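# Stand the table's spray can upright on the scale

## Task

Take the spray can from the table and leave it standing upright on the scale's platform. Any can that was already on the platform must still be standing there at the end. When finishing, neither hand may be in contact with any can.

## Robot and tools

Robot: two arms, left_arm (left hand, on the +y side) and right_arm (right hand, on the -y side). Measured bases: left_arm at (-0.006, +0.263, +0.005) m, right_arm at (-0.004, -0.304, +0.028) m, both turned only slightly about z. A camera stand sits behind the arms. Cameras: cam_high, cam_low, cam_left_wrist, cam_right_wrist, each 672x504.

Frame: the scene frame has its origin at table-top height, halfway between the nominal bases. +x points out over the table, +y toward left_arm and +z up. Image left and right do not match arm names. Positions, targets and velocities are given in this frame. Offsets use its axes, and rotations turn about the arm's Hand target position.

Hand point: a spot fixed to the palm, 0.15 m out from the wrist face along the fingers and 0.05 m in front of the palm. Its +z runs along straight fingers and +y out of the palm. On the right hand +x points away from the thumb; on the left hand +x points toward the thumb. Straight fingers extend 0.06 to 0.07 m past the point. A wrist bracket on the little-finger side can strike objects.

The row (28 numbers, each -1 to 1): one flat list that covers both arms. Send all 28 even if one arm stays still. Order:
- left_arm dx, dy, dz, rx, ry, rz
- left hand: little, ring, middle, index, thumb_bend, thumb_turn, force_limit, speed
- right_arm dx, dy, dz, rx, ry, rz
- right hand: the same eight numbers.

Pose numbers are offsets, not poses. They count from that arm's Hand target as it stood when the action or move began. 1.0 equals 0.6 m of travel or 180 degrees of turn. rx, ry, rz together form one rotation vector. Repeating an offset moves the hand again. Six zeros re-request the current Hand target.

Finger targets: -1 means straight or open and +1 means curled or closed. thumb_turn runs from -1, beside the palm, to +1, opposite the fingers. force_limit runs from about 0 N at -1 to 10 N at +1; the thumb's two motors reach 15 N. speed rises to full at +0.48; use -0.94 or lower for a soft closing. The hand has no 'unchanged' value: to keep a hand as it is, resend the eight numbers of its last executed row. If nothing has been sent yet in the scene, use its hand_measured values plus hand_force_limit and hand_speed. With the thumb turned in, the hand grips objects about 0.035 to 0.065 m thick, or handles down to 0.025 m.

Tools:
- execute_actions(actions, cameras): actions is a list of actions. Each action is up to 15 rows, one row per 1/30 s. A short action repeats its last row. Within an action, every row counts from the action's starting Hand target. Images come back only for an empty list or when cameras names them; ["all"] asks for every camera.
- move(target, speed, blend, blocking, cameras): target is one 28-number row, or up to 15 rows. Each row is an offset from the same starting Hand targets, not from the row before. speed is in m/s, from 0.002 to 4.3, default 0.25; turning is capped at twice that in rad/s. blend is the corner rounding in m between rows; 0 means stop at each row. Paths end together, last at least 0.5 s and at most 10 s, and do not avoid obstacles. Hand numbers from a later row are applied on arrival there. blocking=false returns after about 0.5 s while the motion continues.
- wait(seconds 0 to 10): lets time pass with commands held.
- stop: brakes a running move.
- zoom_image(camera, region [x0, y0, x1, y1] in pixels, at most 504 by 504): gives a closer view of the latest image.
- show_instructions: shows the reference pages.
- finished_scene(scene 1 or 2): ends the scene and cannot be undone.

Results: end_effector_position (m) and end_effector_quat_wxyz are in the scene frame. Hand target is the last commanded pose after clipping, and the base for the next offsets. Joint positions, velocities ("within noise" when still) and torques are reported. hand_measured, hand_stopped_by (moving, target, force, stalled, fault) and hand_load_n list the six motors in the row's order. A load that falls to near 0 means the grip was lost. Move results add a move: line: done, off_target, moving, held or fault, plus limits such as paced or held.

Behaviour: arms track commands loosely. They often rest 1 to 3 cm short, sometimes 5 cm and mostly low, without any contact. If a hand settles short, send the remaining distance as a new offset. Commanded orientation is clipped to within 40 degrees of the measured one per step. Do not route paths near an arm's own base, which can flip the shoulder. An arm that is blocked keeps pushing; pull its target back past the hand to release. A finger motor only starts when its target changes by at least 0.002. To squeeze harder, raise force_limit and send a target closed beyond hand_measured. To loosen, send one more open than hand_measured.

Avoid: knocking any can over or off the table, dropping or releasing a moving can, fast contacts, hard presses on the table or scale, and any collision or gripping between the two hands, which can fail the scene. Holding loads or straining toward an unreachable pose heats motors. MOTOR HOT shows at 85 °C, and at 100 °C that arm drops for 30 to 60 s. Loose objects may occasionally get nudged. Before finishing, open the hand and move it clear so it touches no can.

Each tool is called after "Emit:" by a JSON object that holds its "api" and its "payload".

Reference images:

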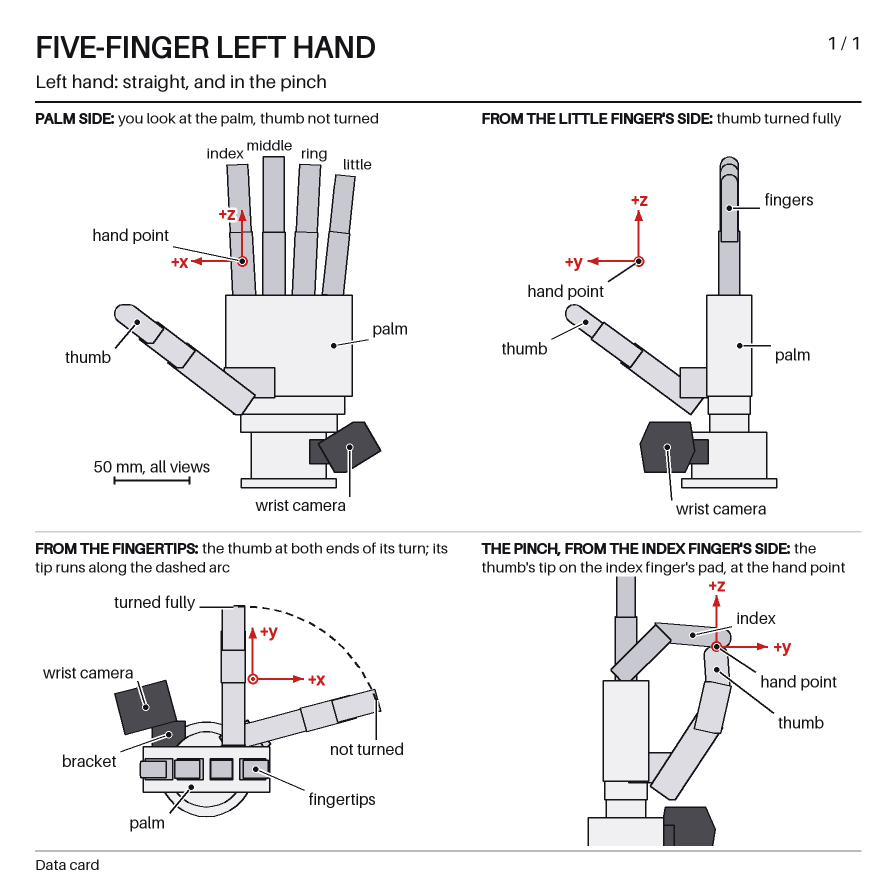

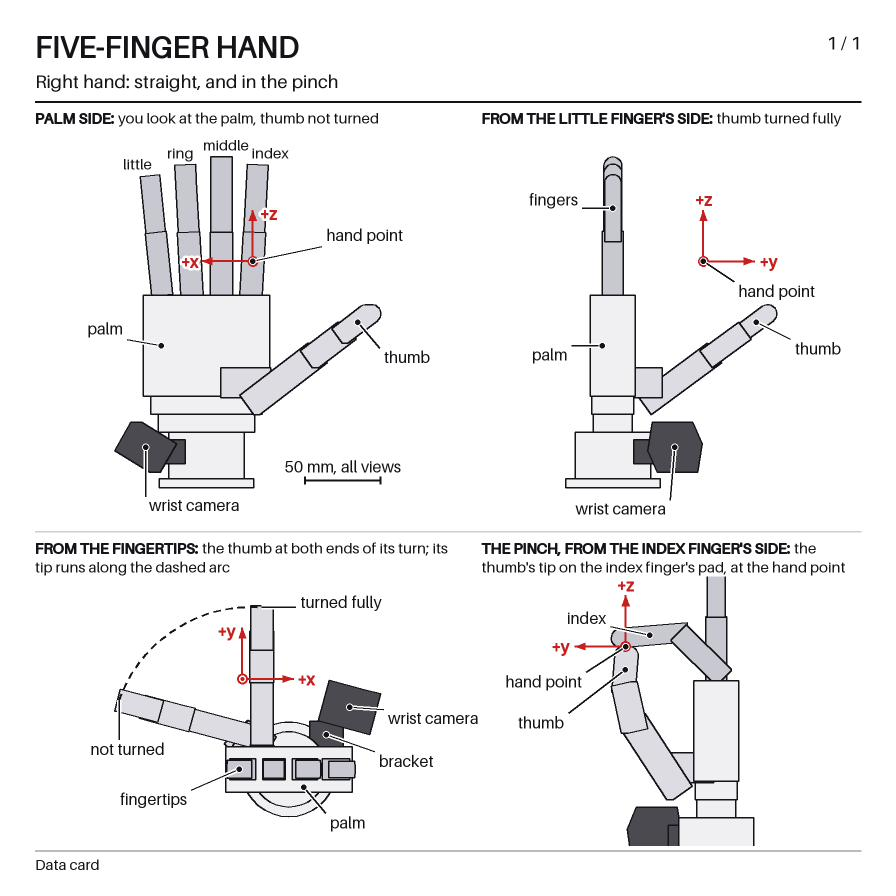

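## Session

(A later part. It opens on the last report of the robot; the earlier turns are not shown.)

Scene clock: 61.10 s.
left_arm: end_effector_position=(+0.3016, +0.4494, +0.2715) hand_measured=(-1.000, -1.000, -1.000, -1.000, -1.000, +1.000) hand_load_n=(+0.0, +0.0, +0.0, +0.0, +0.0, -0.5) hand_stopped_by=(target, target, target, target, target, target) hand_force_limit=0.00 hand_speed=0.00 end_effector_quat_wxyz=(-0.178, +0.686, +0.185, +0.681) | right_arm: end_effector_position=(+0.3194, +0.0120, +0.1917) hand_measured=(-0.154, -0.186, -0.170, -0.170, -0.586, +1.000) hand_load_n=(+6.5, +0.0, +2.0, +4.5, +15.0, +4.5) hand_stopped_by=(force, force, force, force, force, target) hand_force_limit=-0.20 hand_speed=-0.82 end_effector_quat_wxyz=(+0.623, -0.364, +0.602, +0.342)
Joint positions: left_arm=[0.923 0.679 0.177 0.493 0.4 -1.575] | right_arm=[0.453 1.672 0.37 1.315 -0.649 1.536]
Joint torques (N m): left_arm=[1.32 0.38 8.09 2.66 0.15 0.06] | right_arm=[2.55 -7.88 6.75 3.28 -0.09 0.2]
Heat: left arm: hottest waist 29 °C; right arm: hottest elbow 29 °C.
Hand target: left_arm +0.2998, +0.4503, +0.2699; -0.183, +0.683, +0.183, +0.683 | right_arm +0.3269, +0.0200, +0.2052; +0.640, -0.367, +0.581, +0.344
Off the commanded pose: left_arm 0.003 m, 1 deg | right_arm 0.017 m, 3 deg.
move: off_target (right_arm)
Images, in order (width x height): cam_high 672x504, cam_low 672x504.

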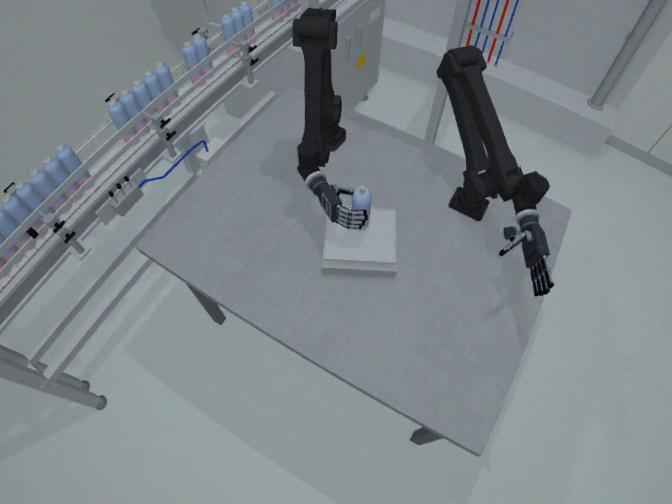

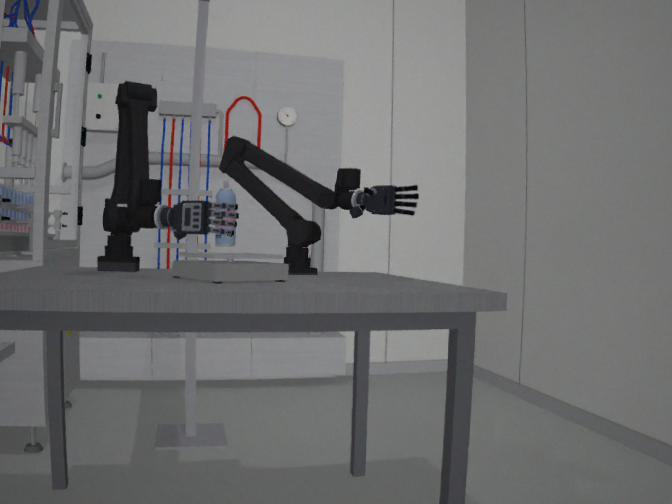

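Emit:
{"api": "move", "payload": {"target": [0,0,0,0,0,0,-1,-1,-1,-1,-1,1,0,0,0.0035,0.0133,-0.022,0,-0.018,0,0.6,0.6,0.6,0.6,0.3,1,-0.2,-0.82], "cameras": ["cam_high","cam_low"], "speed": 0.05}}

Emit:
{"api": "zoom_image", "payload": {"camera": "cam_high", "region": [330, 170, 390, 250]}}

Emit:
{"api": "zoom_image", "payload": {"camera": "cam_low", "region": [190, 180, 260, 270]}}

Scene clock: 63.27 s.
left_arm: end_effector_position=(+0.3016, +0.4494, +0.2715) hand_measured=(-1.000, -1.000, -1.000, -1.000, -1.000, +1.000) hand_load_n=(+0.0, +0.0, +0.0, +0.5, +0.0, -0.5) hand_stopped_by=(target, target, target, target, target, target) hand_force_limit=0.00 hand_speed=0.00 end_effector_quat_wxyz=(-0.178, +0.686, +0.185, +0.681) | right_arm: end_effector_position=(+0.3227, +0.0204, +0.1803) hand_measured=(-0.154, -0.186, -0.170, -0.170, -0.586, +1.000) hand_load_n=(+6.5, +0.0, +2.0, +4.5, +15.5, +4.5) hand_stopped_by=(force, force, force, force, force, target) hand_force_limit=-0.20 hand_speed=-0.82 end_effector_quat_wxyz=(+0.639, -0.374, +0.583, +0.333)
Joint positions: left_arm=[0.923 0.679 0.177 0.493 0.4 -1.575] | right_arm=[0.471 1.762 0.395 1.416 -0.634 1.511]
Joint torques (N m): left_arm=[1.26 0.38 8.05 2.66 0.16 0.06] | right_arm=[2.61 -8.88 5.87 3.26 -0.03 0.13]
Heat: left arm: hottest waist 29 °C; right arm: hottest elbow 29 °C.
Hand target: left_arm +0.2998, +0.4503, +0.2699; -0.183, +0.683, +0.183, +0.683 | right_arm +0.3290, +0.0280, +0.1919; +0.656, -0.377, +0.563, +0.334
Off the commanded pose: left_arm 0.003 m, 1 deg | right_arm 0.015 m, 3 deg.
move: off_target (right_arm)
Images, in order (width x height): cam_high 672x504, cam_low 672x504.

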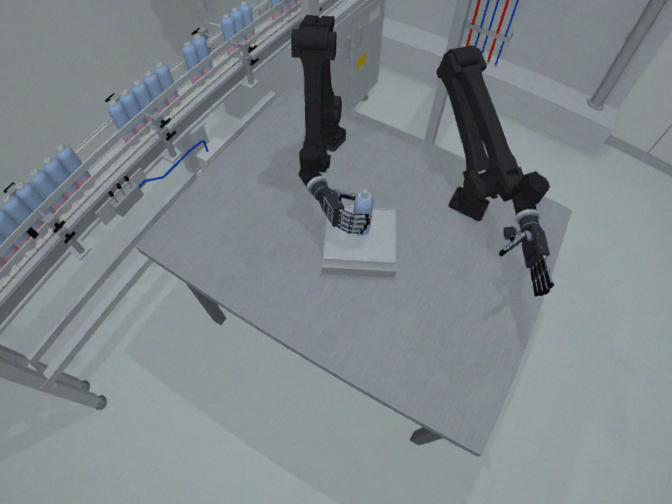

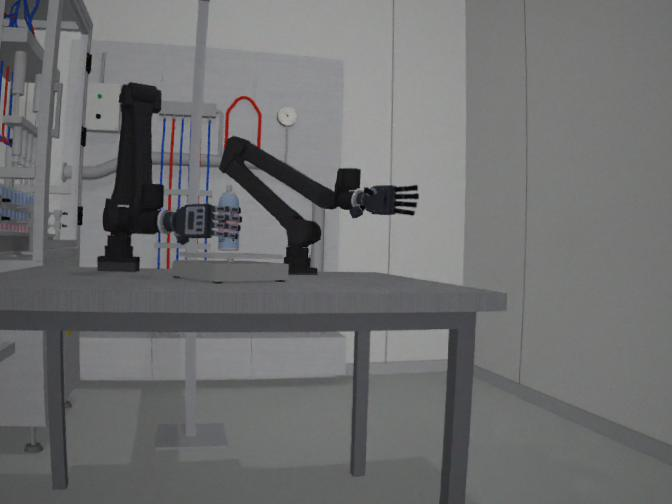

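Scaled by 6.300 from the camera's 672x504 image, which has a finer 960x720 frame.

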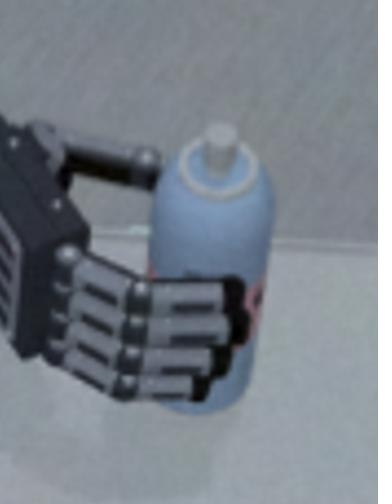

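Scaled by 5.600 from the camera's 672x504 image, which has a finer 960x720 frame.

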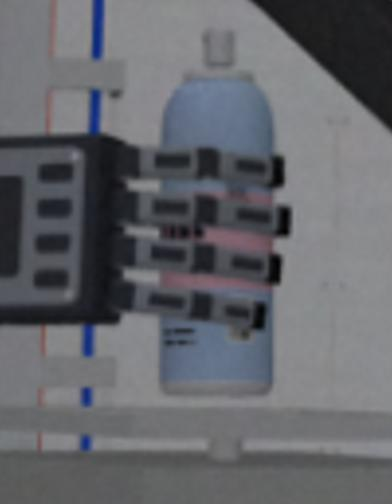

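Emit:
{"api": "move", "payload": {"target": [0,0,0,0,0,0,-1,-1,-1,-1,-1,1,0,0,-0.002,0.002,-0.01,0.002,-0.007,0,0.6,0.6,0.6,0.6,0.3,1,-0.2,-0.82], "cameras": ["cam_low"], "speed": 0.03}}

Emit:
{"api": "zoom_image", "payload": {"camera": "cam_low", "region": [200, 220, 270, 275]}}

Scene clock: 64.57 s.
left_arm: end_effector_position=(+0.3016, +0.4494, +0.2715) hand_measured=(-1.000, -1.000, -1.000, -1.000, -1.000, +1.000) hand_load_n=(+0.0, +0.0, +0.0, +0.0, +0.0, +0.0) hand_stopped_by=(target, target, target, target, target, target) hand_force_limit=0.00 hand_speed=0.00 end_effector_quat_wxyz=(-0.178, +0.686, +0.185, +0.681) | right_arm: end_effector_position=(+0.3226, +0.0221, +0.1756) hand_measured=(-0.154, -0.186, -0.170, -0.170, -0.586, +1.000) hand_load_n=(+6.5, +0.0, +2.0, +4.5, +15.0, +4.5) hand_stopped_by=(force, force, force, force, force, target) hand_force_limit=-0.20 hand_speed=-0.82 end_effector_quat_wxyz=(+0.648, -0.376, +0.574, +0.331)
Joint positions: left_arm=[0.923 0.679 0.177 0.493 0.4 -1.575] | right_arm=[0.475 1.804 0.401 1.476 -0.63 1.506]
Joint torques (N m): left_arm=[1.32 0.38 8.06 2.67 0.15 0.06] | right_arm=[2.78 -8.76 5.29 3.26 0 0.15]
Heat: left arm: hottest waist 29 °C; right arm: hottest elbow 29 °C.
Hand target: left_arm +0.2998, +0.4503, +0.2699; -0.183, +0.683, +0.183, +0.683 | right_arm +0.3278, +0.0292, +0.1860; +0.663, -0.378, +0.554, +0.331
Off the commanded pose: left_arm 0.003 m, 1 deg | right_arm 0.013 m, 3 deg.
move: off_target (right_arm)
Images, in order (width x height): cam_low 672x504.

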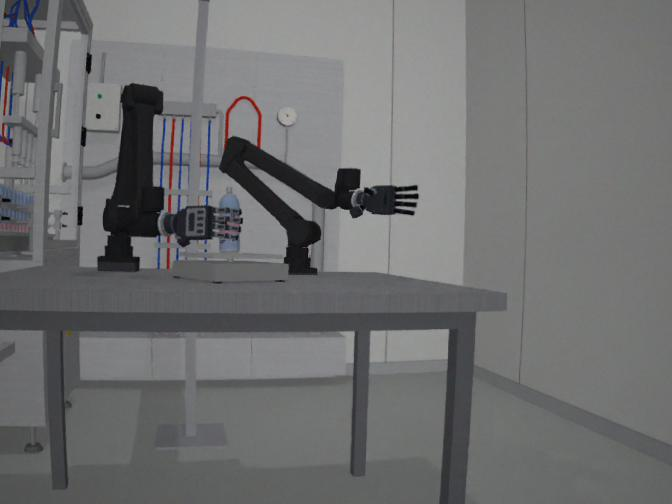

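Scaled by 7.200 from the camera's 672x504 image, which has a finer 960x720 frame.

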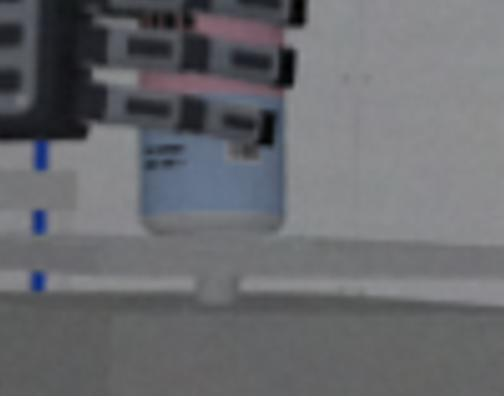

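Emit:
{"api": "move", "payload": {"target": [0,0,0,0,0,0,-1,-1,-1,-1,-1,1,0,0,0,0,-0.007,0,0,0,0.6,0.6,0.6,0.6,0.3,1,-0.2,-0.82], "cameras": ["cam_low","cam_high"], "speed": 0.03}}

Emit:
{"api": "zoom_image", "payload": {"camera": "cam_low", "region": [200, 220, 270, 275]}}

Emit:
{"api": "zoom_image", "payload": {"camera": "cam_high", "region": [330, 170, 390, 250]}}

Scene clock: 65.73 s.
left_arm: end_effector_position=(+0.3016, +0.4494, +0.2715) hand_measured=(-1.000, -1.000, -1.000, -1.000, -1.000, +1.000) hand_load_n=(+0.0, +0.0, +0.0, +0.0, +0.0, +0.0) hand_stopped_by=(target, target, target, target, target, target) hand_force_limit=0.00 hand_speed=0.00 end_effector_quat_wxyz=(-0.178, +0.686, +0.185, +0.681) | right_arm: end_effector_position=(+0.3222, +0.0219, +0.1713) hand_measured=(-0.154, -0.186, -0.170, -0.170, -0.586, +1.000) hand_load_n=(+6.5, +0.0, +2.0, +4.5, +15.5, +4.5) hand_stopped_by=(force, force, force, force, force, target) hand_force_limit=-0.20 hand_speed=-0.82 end_effector_quat_wxyz=(+0.648, -0.376, +0.575, +0.331)
Joint positions: left_arm=[0.923 0.679 0.177 0.493 0.4 -1.575] | right_arm=[0.475 1.823 0.401 1.493 -0.63 1.506]
Joint torques (N m): left_arm=[1.26 0.38 8.06 2.65 0.15 0.06] | right_arm=[2.84 -9 5.2 3.25 -0.01 0.16]
Heat: left arm: hottest waist 29 °C; right arm: hottest elbow 29 °C.
Hand target: left_arm +0.2998, +0.4503, +0.2699; -0.183, +0.683, +0.183, +0.683 | right_arm +0.3278, +0.0292, +0.1818; +0.663, -0.378, +0.554, +0.331
Off the commanded pose: left_arm 0.003 m, 1 deg | right_arm 0.014 m, 3 deg.
move: off_target (right_arm)
Images, in order (width x height): cam_high 672x504, cam_low 672x504.

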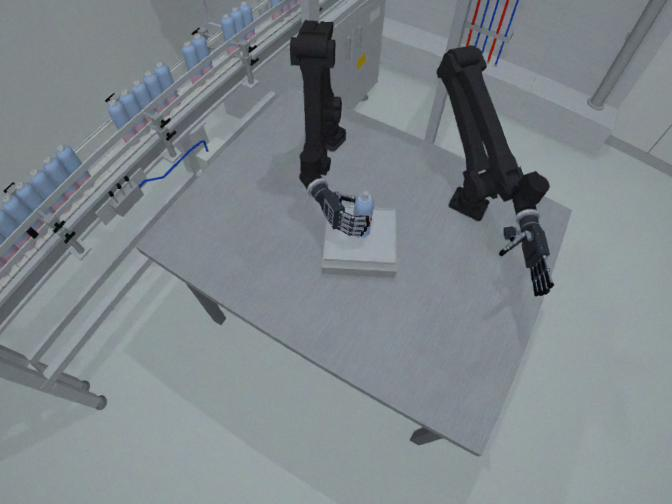

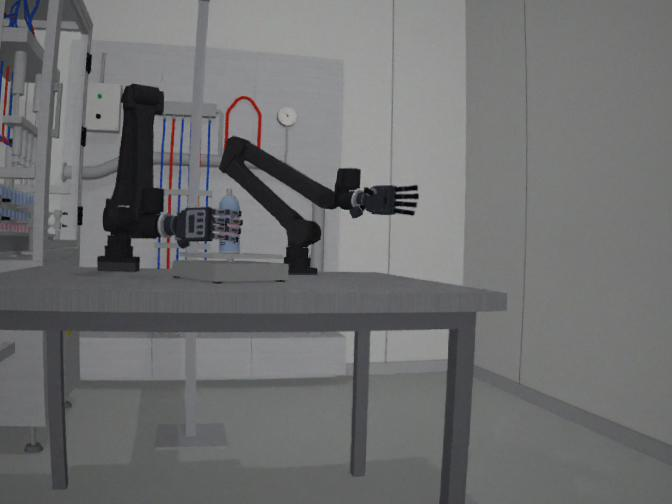

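Scaled by 7.200 from the camera's 672x504 image, which has a finer 960x720 frame.

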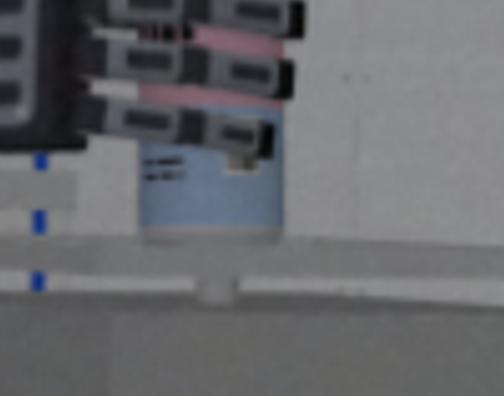

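Scaled by 6.300 from the camera's 672x504 image, which has a finer 960x720 frame.

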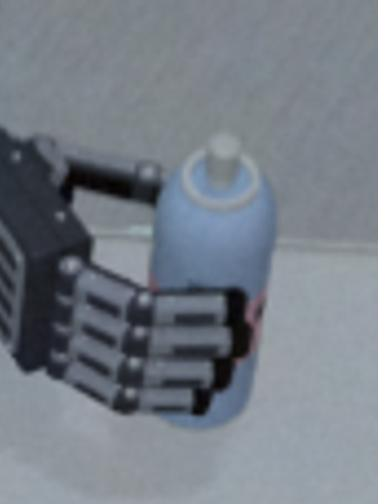

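Emit:
{"api": "move", "payload": {"target": [0,0,0,0,0,0,-1,-1,-1,-1,-1,1,0,0,0,0,-0.005,0,0,0,0.6,0.6,0.6,0.6,0.3,1,-0.2,-0.82], "cameras": ["cam_low","cam_high"], "speed": 0.03}}

Emit:
{"api": "zoom_image", "payload": {"camera": "cam_low", "region": [200, 220, 270, 275]}}

Scene clock: 67.73 s.
left_arm: end_effector_position=(+0.3016, +0.4494, +0.2715) hand_measured=(-1.000, -1.000, -1.000, -1.000, -1.000, +1.000) hand_load_n=(+0.5, +0.0, +0.0, +0.0, +0.0, -0.5) hand_stopped_by=(target, target, target, target, target, target) hand_force_limit=0.00 hand_speed=0.00 end_effector_quat_wxyz=(-0.178, +0.686, +0.185, +0.681) | right_arm: end_effector_position=(+0.3231, +0.0223, +0.1699) hand_measured=(-0.154, -0.186, -0.170, -0.170, -0.586, +1.000) hand_load_n=(+6.5, +0.0, +2.0, +4.5, +15.5, +4.5) hand_stopped_by=(force, force, force, force, force, target) hand_force_limit=-0.20 hand_speed=-0.82 end_effector_quat_wxyz=(+0.649, -0.376, +0.573, +0.330)
Joint positions: left_arm=[0.923 0.679 0.177 0.493 0.4 -1.575] | right_arm=[0.475 1.835 0.405 1.506 -0.63 1.506]
Joint torques (N m): left_arm=[1.32 0.44 8.06 2.65 0.15 0.05] | right_arm=[2.9 -8.94 5 3.29 0.01 0.13]
Heat: left arm: hottest waist 29 °C; right arm: hottest elbow 29 °C.
Hand target: left_arm +0.2998, +0.4503, +0.2699; -0.183, +0.683, +0.183, +0.683 | right_arm +0.3278, +0.0292, +0.1787; +0.663, -0.378, +0.555, +0.331
Off the commanded pose: left_arm 0.003 m, 1 deg | right_arm 0.012 m, 3 deg.
move: off_target (right_arm)
Images, in order (width x height): cam_high 672x504, cam_low 672x504.

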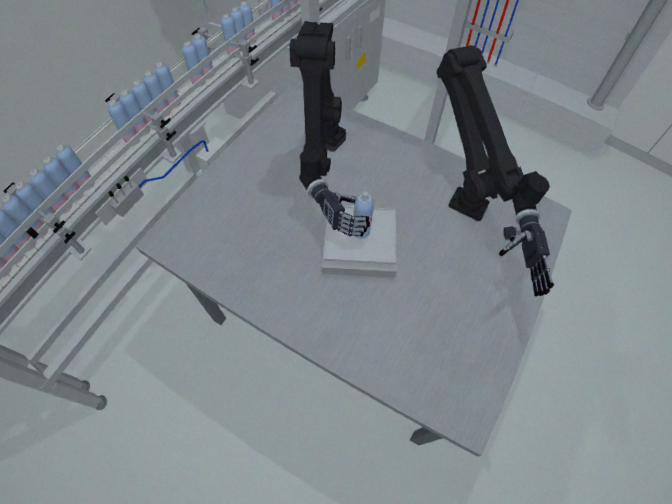

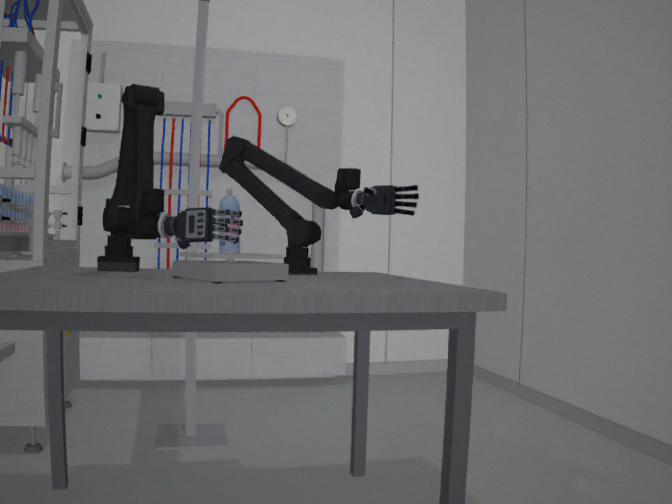

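Scaled by 7.200 from the camera's 672x504 image, which has a finer 960x720 frame.

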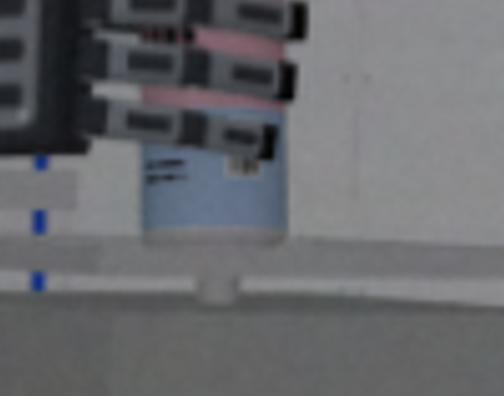

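Emit:
{"api": "move", "payload": {"target": [0,0,0,0,0,0,-1,-1,-1,-1,-1,1,0,0,0,0,-0.005,0,0,0,0.6,0.6,0.6,0.6,0.3,1,-0.2,-0.82], "cameras": ["cam_low","cam_high"], "speed": 0.03}}

Emit:
{"api": "zoom_image", "payload": {"camera": "cam_low", "region": [200, 220, 270, 275]}}

Emit:
{"api": "zoom_image", "payload": {"camera": "cam_high", "region": [330, 170, 390, 250]}}

Scene clock: 68.80 s.
left_arm: end_effector_position=(+0.3016, +0.4494, +0.2715) hand_measured=(-1.000, -1.000, -1.000, -1.000, -1.000, +1.000) hand_load_n=(+0.0, +0.0, +0.0, +0.0, +0.0, +0.0) hand_stopped_by=(target, target, target, target, target, target) hand_force_limit=0.00 hand_speed=0.00 end_effector_quat_wxyz=(-0.178, +0.686, +0.185, +0.681) | right_arm: end_effector_position=(+0.3225, +0.0221, +0.1694) hand_measured=(-0.154, -0.186, -0.170, -0.170, -0.586, +1.000) hand_load_n=(+6.0, +0.0, +2.5, +4.5, +15.5, +5.0) hand_stopped_by=(force, force, force, force, force, target) hand_force_limit=-0.20 hand_speed=-0.82 end_effector_quat_wxyz=(+0.652, -0.376, +0.570, +0.330)
Joint positions: left_arm=[0.923 0.679 0.177 0.493 0.4 -1.575] | right_arm=[0.475 1.844 0.405 1.523 -0.63 1.506]
Joint torques (N m): left_arm=[1.32 0.38 8.09 2.65 0.16 0.06] | right_arm=[2.67 -8.7 5.08 3.02 0 0.16]
Heat: left arm: hottest waist 29 °C; right arm: hottest elbow 29 °C.
Hand target: left_arm +0.2998, +0.4503, +0.2699; -0.183, +0.683, +0.183, +0.683 | right_arm +0.3278, +0.0292, +0.1757; +0.663, -0.378, +0.555, +0.331
Off the commanded pose: left_arm 0.003 m, 1 deg | right_arm 0.011 m, 2 deg.
move: off_target (right_arm)
Images, in order (width x height): cam_high 672x504, cam_low 672x504.

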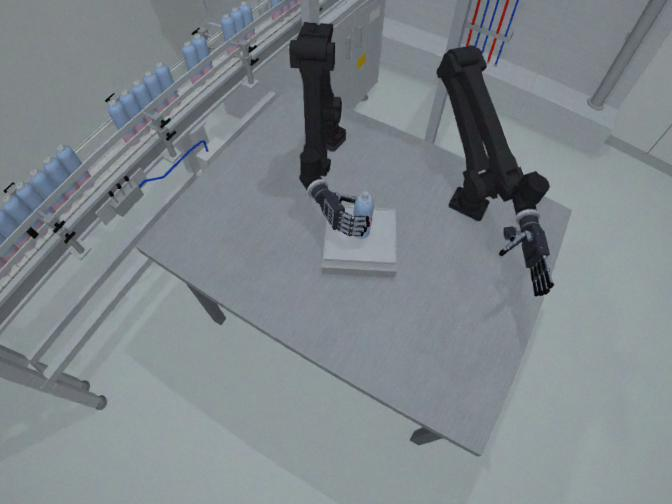

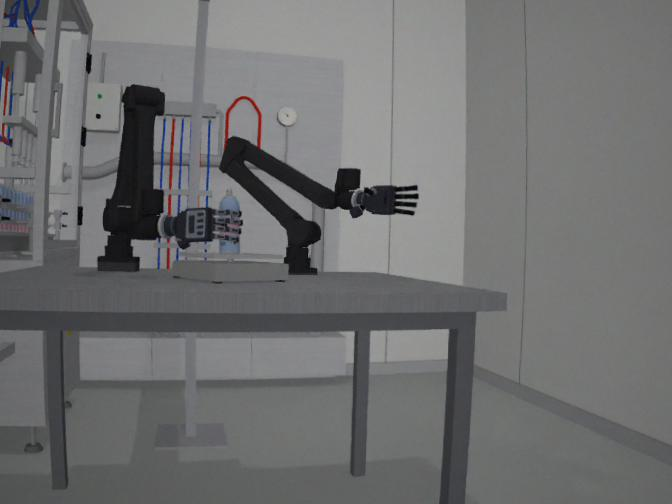

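Scaled by 7.200 from the camera's 672x504 image, which has a finer 960x720 frame.

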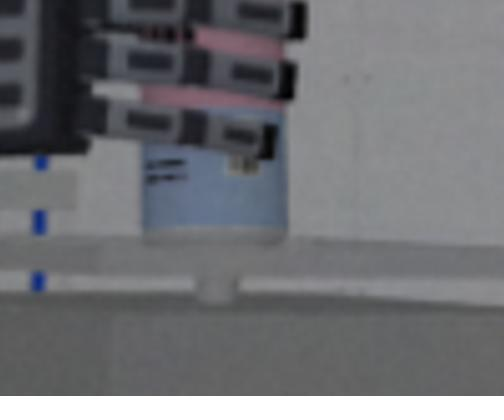

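Scaled by 6.300 from the camera's 672x504 image, which has a finer 960x720 frame.

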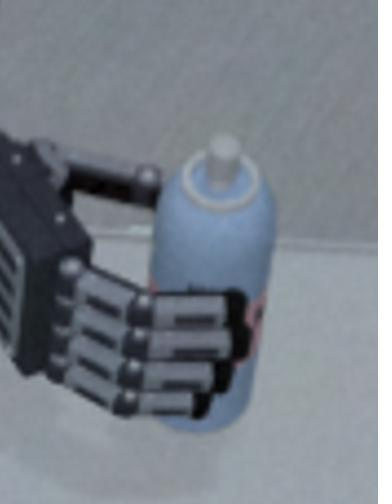

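Emit:
{"api": "move", "payload": {"target": [0,0,0,0,0,0,-1,-1,-1,-1,-1,1,0,0,0,0,0.003,0,0,0,-0.32,-0.34,-0.32,-0.32,-0.75,1,-0.2,-0.82], "cameras": ["cam_low","cam_high","cam_left_wrist"], "speed": 0.03}}

Emit:
{"api": "zoom_image", "payload": {"camera": "cam_high", "region": [330, 170, 390, 250]}}

Scene clock: 69.97 s.
left_arm: end_effector_position=(+0.3016, +0.4494, +0.2715) hand_measured=(-1.000, -1.000, -1.000, -1.000, -1.000, +1.000) hand_load_n=(-0.5, +0.0, +0.0, +0.0, +0.0, -0.5) hand_stopped_by=(target, target, target, target, target, target) hand_force_limit=0.00 hand_speed=0.00 end_effector_quat_wxyz=(-0.178, +0.686, +0.185, +0.681) | right_arm: end_effector_position=(+0.3255, +0.0234, +0.1722) hand_measured=(-0.320, -0.340, -0.320, -0.320, -0.750, +1.000) hand_load_n=(+0.0, +0.0, +0.0, +0.0, +0.0, -0.5) hand_stopped_by=(target, target, target, target, target, target) hand_force_limit=-0.20 hand_speed=-0.82 end_effector_quat_wxyz=(+0.656, -0.376, +0.566, +0.329)
Joint positions: left_arm=[0.923 0.679 0.177 0.493 0.4 -1.575] | right_arm=[0.476 1.844 0.415 1.526 -0.628 1.506]
Joint torques (N m): left_arm=[1.26 0.44 8.09 2.65 0.15 0.06] | right_arm=[2.84 -9.17 4.29 2.69 -0.04 0.16]
Heat: left arm: hottest waist 29 °C; right arm: hottest elbow 29 °C.
Hand target: left_arm +0.2998, +0.4503, +0.2699; -0.183, +0.683, +0.183, +0.683 | right_arm +0.3278, +0.0293, +0.1776; +0.663, -0.378, +0.554, +0.331
Off the commanded pose: left_arm 0.003 m, 1 deg | right_arm 0.008 m, 2 deg.
move: done
Images, in order (width x height): cam_high 672x504, cam_low 672x504, cam_left_wrist 672x504.

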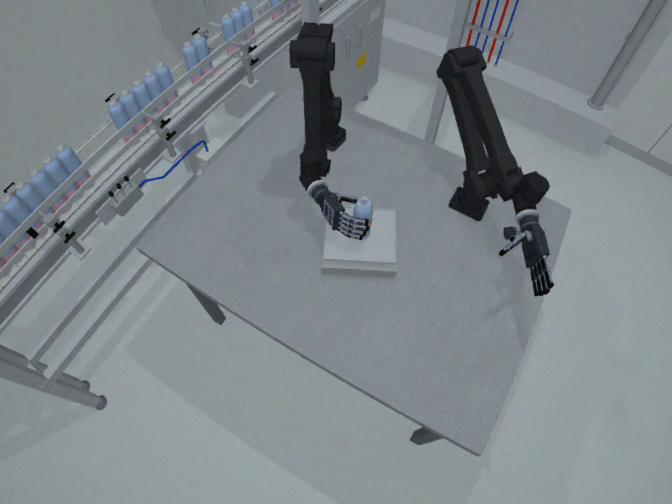

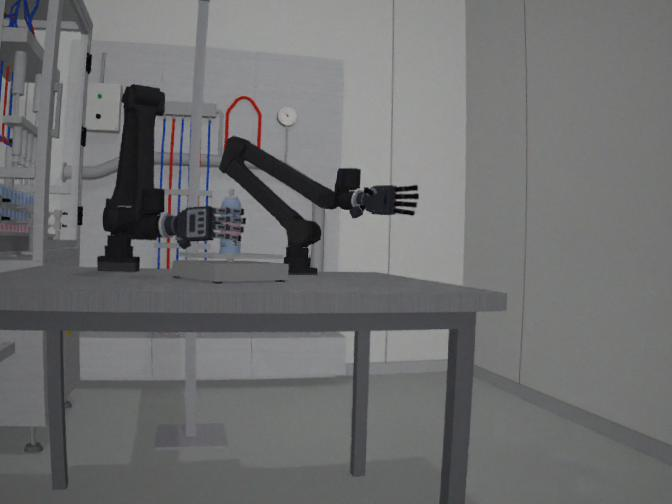

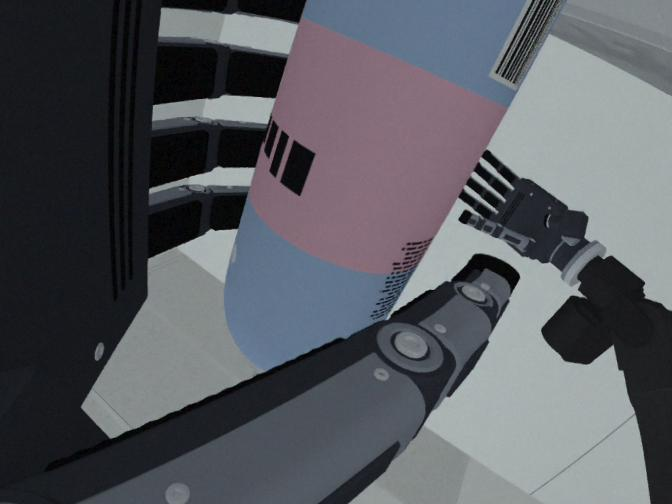

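Scaled by 6.300 from the camera's 672x504 image, which has a finer 960x720 frame.

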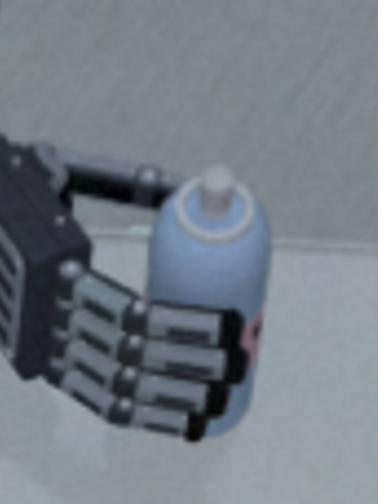

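Emit:
{"api": "zoom_image", "payload": {"camera": "cam_low", "region": [190, 180, 260, 270]}}

Emit:
{"api": "move", "payload": {"target": [0,0,0,0,0,0,-1,-1,-1,-1,-1,1,0,0,0,0,0,0,0,0,-1,-1,-1,-1,-1,1,-0.2,-0.6], "cameras": ["all"], "speed": 0.03}}

Emit:
{"api": "zoom_image", "payload": {"camera": "cam_high", "region": [330, 170, 390, 250]}}

Emit:
{"api": "zoom_image", "payload": {"camera": "cam_low", "region": [190, 180, 260, 270]}}

Scaled by 5.600 from the camera's 672x504 image, which has a finer 960x720 frame.

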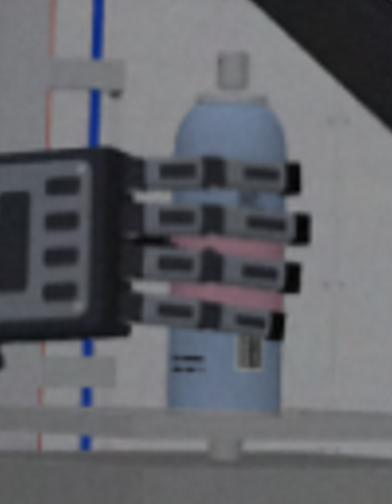

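Scene clock: 71.47 s.
left_arm: end_effector_position=(+0.3016, +0.4494, +0.2715) hand_measured=(-1.000, -1.000, -1.000, -1.000, -1.000, +1.000) hand_load_n=(+0.0, +0.0, +0.0, +0.0, +0.0, +0.0) hand_stopped_by=(target, target, target, target, target, target) hand_force_limit=0.00 hand_speed=0.00 end_effector_quat_wxyz=(-0.178, +0.686, +0.185, +0.681) | right_arm: end_effector_position=(+0.3255, +0.0234, +0.1722) hand_measured=(-1.000, -1.000, -1.000, -1.000, -1.000, +1.000) hand_load_n=(+0.0, +0.0, +0.0, +0.0, +0.0, -0.5) hand_stopped_by=(target, target, target, target, target, target) hand_force_limit=-0.20 hand_speed=-0.60 end_effector_quat_wxyz=(+0.656, -0.376, +0.566, +0.329)
Joint positions: left_arm=[0.923 0.679 0.177 0.493 0.4 -1.575] | right_arm=[0.476 1.844 0.415 1.526 -0.628 1.506]
Joint torques (N m): left_arm=[1.32 0.44 8.06 2.66 0.15 0.06] | right_arm=[2.78 -9.05 4.3 2.65 -0.05 0.12]
Heat: left arm: hottest waist 29 °C; right arm: hottest elbow 29 °C.
Hand target: left_arm +0.2998, +0.4503, +0.2699; -0.183, +0.683, +0.183, +0.683 | right_arm +0.3278, +0.0293, +0.1776; +0.663, -0.378, +0.554, +0.331
Off the commanded pose: left_arm 0.003 m, 1 deg | right_arm 0.008 m, 2 deg.
move: done

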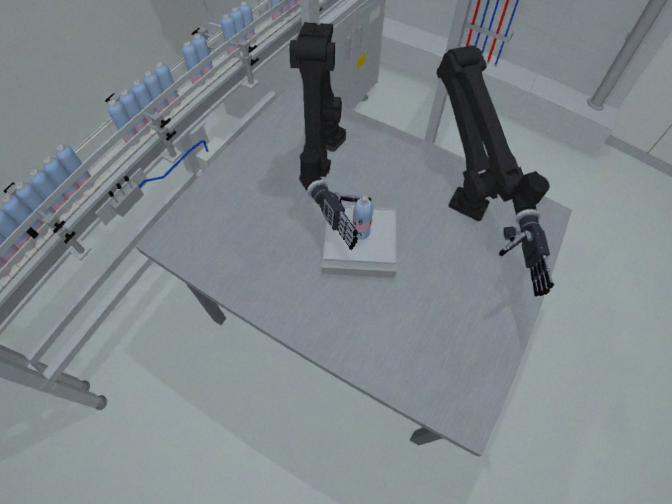

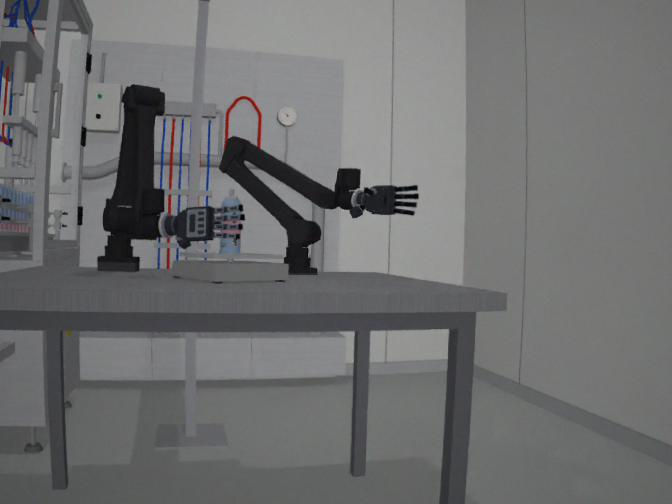

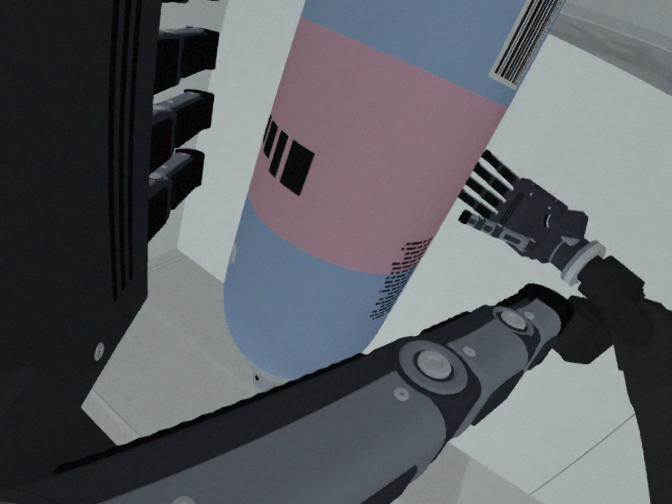

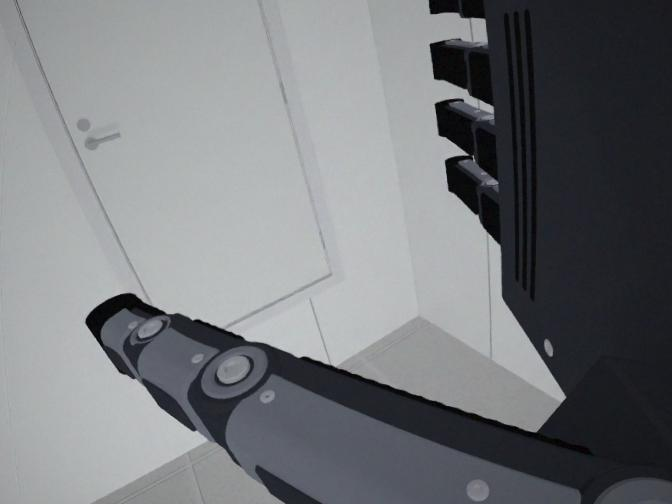

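Scaled by 6.300 from the camera's 672x504 image, which has a finer 960x720 frame.

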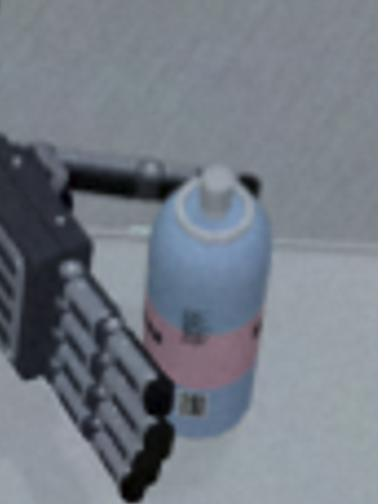

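Scaled by 5.600 from the camera's 672x504 image, which has a finer 960x720 frame.

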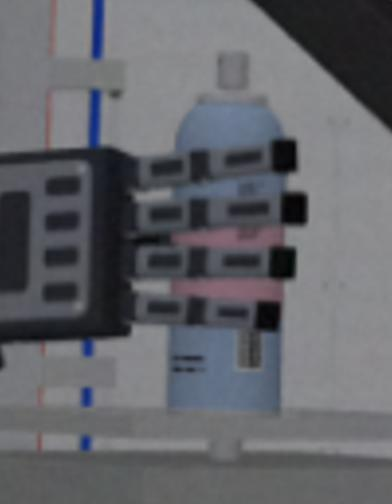

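Emit:
{"api": "move", "payload": {"target": [[0,0,0,0,0,0,-1,-1,-1,-1,-1,1,0,0,-0.096,-0.167,0.004,0,0,0,-1,-1,-1,-1,-1,1,-0.2,-0.6],[0,0,0,0,0,0,-1,-1,-1,-1,-1,1,0,0,-0.125,-0.217,0.1,0,0.02,0,-1,-1,-1,-1,-1,1,-0.2,-0.6]], "cameras": ["all"], "speed": [0.07,0.12], "blend": [0.01,0]}}

Emit:
{"api": "zoom_image", "payload": {"camera": "cam_high", "region": [310, 160, 410, 280]}}

Emit:
{"api": "zoom_image", "payload": {"camera": "cam_low", "region": [150, 170, 300, 290]}}

Scene clock: 75.77 s.
left_arm: end_effector_position=(+0.3016, +0.4494, +0.2715) hand_measured=(-1.000, -1.000, -1.000, -1.000, -1.000, +1.000) hand_load_n=(+0.0, +0.0, +0.0, +0.0, +0.0, +0.0) hand_stopped_by=(target, target, target, target, target, target) hand_force_limit=0.00 hand_speed=0.00 end_effector_quat_wxyz=(-0.178, +0.686, +0.185, +0.681) | right_arm: end_effector_position=(+0.2541, -0.0982, +0.2396) hand_measured=(-1.000, -1.000, -1.000, -1.000, -1.000, +1.000) hand_load_n=(+0.0, +0.0, +0.0, +0.0, +0.0, +0.0) hand_stopped_by=(target, target, target, target, target, target) hand_force_limit=-0.20 hand_speed=-0.60 end_effector_quat_wxyz=(+0.646, -0.370, +0.571, +0.346)
Joint positions: left_arm=[0.923 0.679 0.177 0.493 0.4 -1.575] | right_arm=[0.091 1.348 0.16 1.332 -1.026 1.612]
Joint torques (N m): left_arm=[1.2 0.44 8.08 2.63 0.16 0.06] | right_arm=[0.97 -5.3 3.62 1.66 -0.1 0.07]
Heat: left arm: hottest waist 29 °C; right arm: hottest elbow 29 °C.
Hand target: left_arm +0.2998, +0.4503, +0.2699; -0.183, +0.683, +0.183, +0.683 | right_arm +0.2527, -0.1010, +0.2376; +0.645, -0.368, +0.575, +0.343
Off the commanded pose: left_arm 0.003 m, 1 deg | right_arm 0.004 m, 1 deg.
move: done

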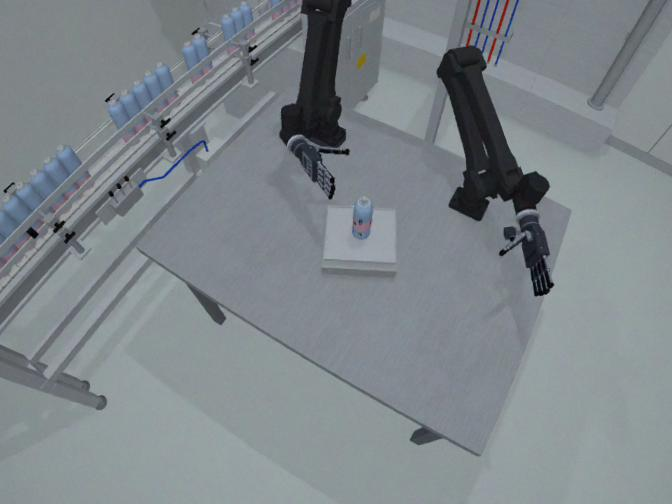

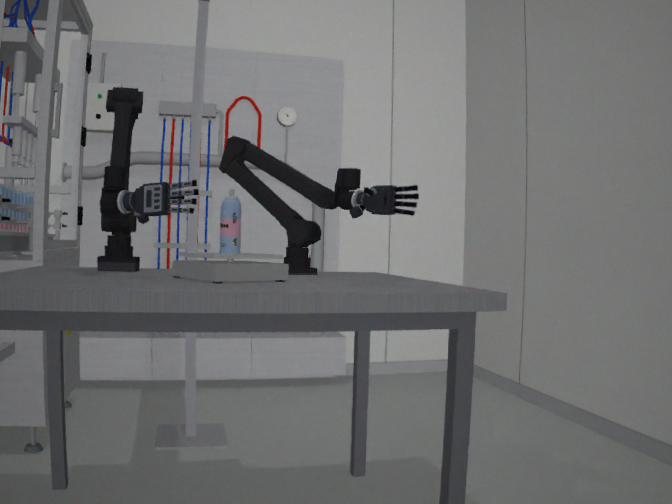

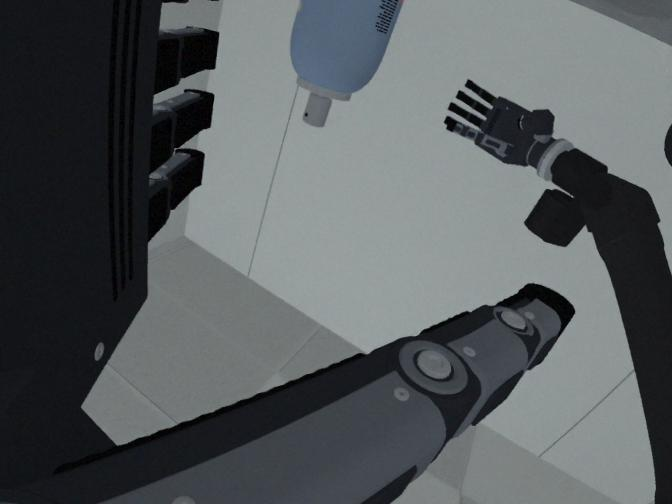

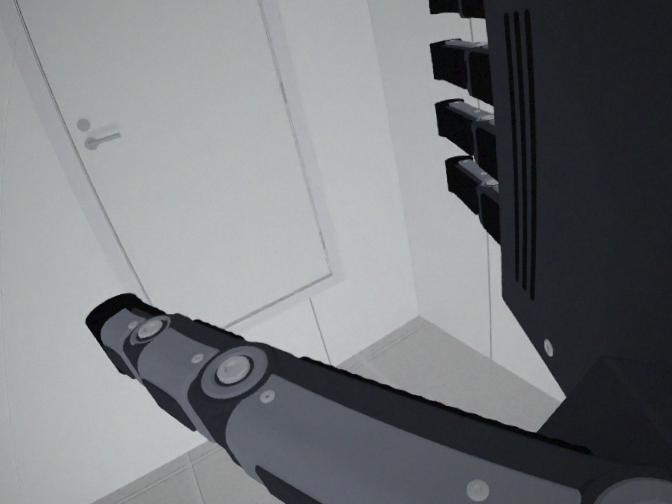

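Scaled by 4.200 from the camera's 672x504 image, which has a finer 960x720 frame.

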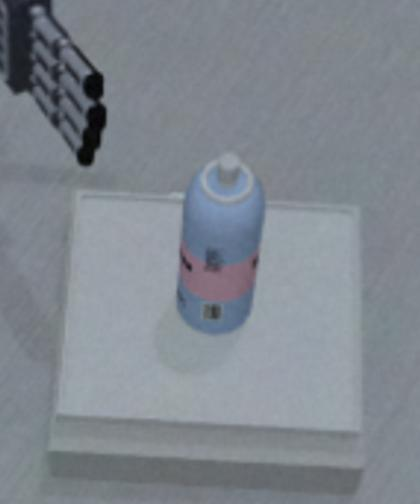

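Scaled by 3.360 from the camera's 672x504 image, which has a finer 960x720 frame.

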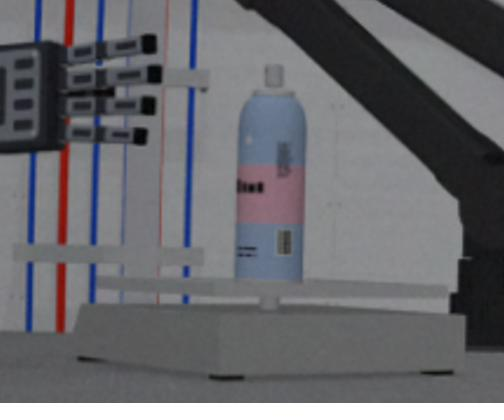

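The can is standing upright on the platform and no hand is touching it.

Emit:
{"api": "finished_scene", "payload": {"scene": 2}}

The scene is finished: the task was done.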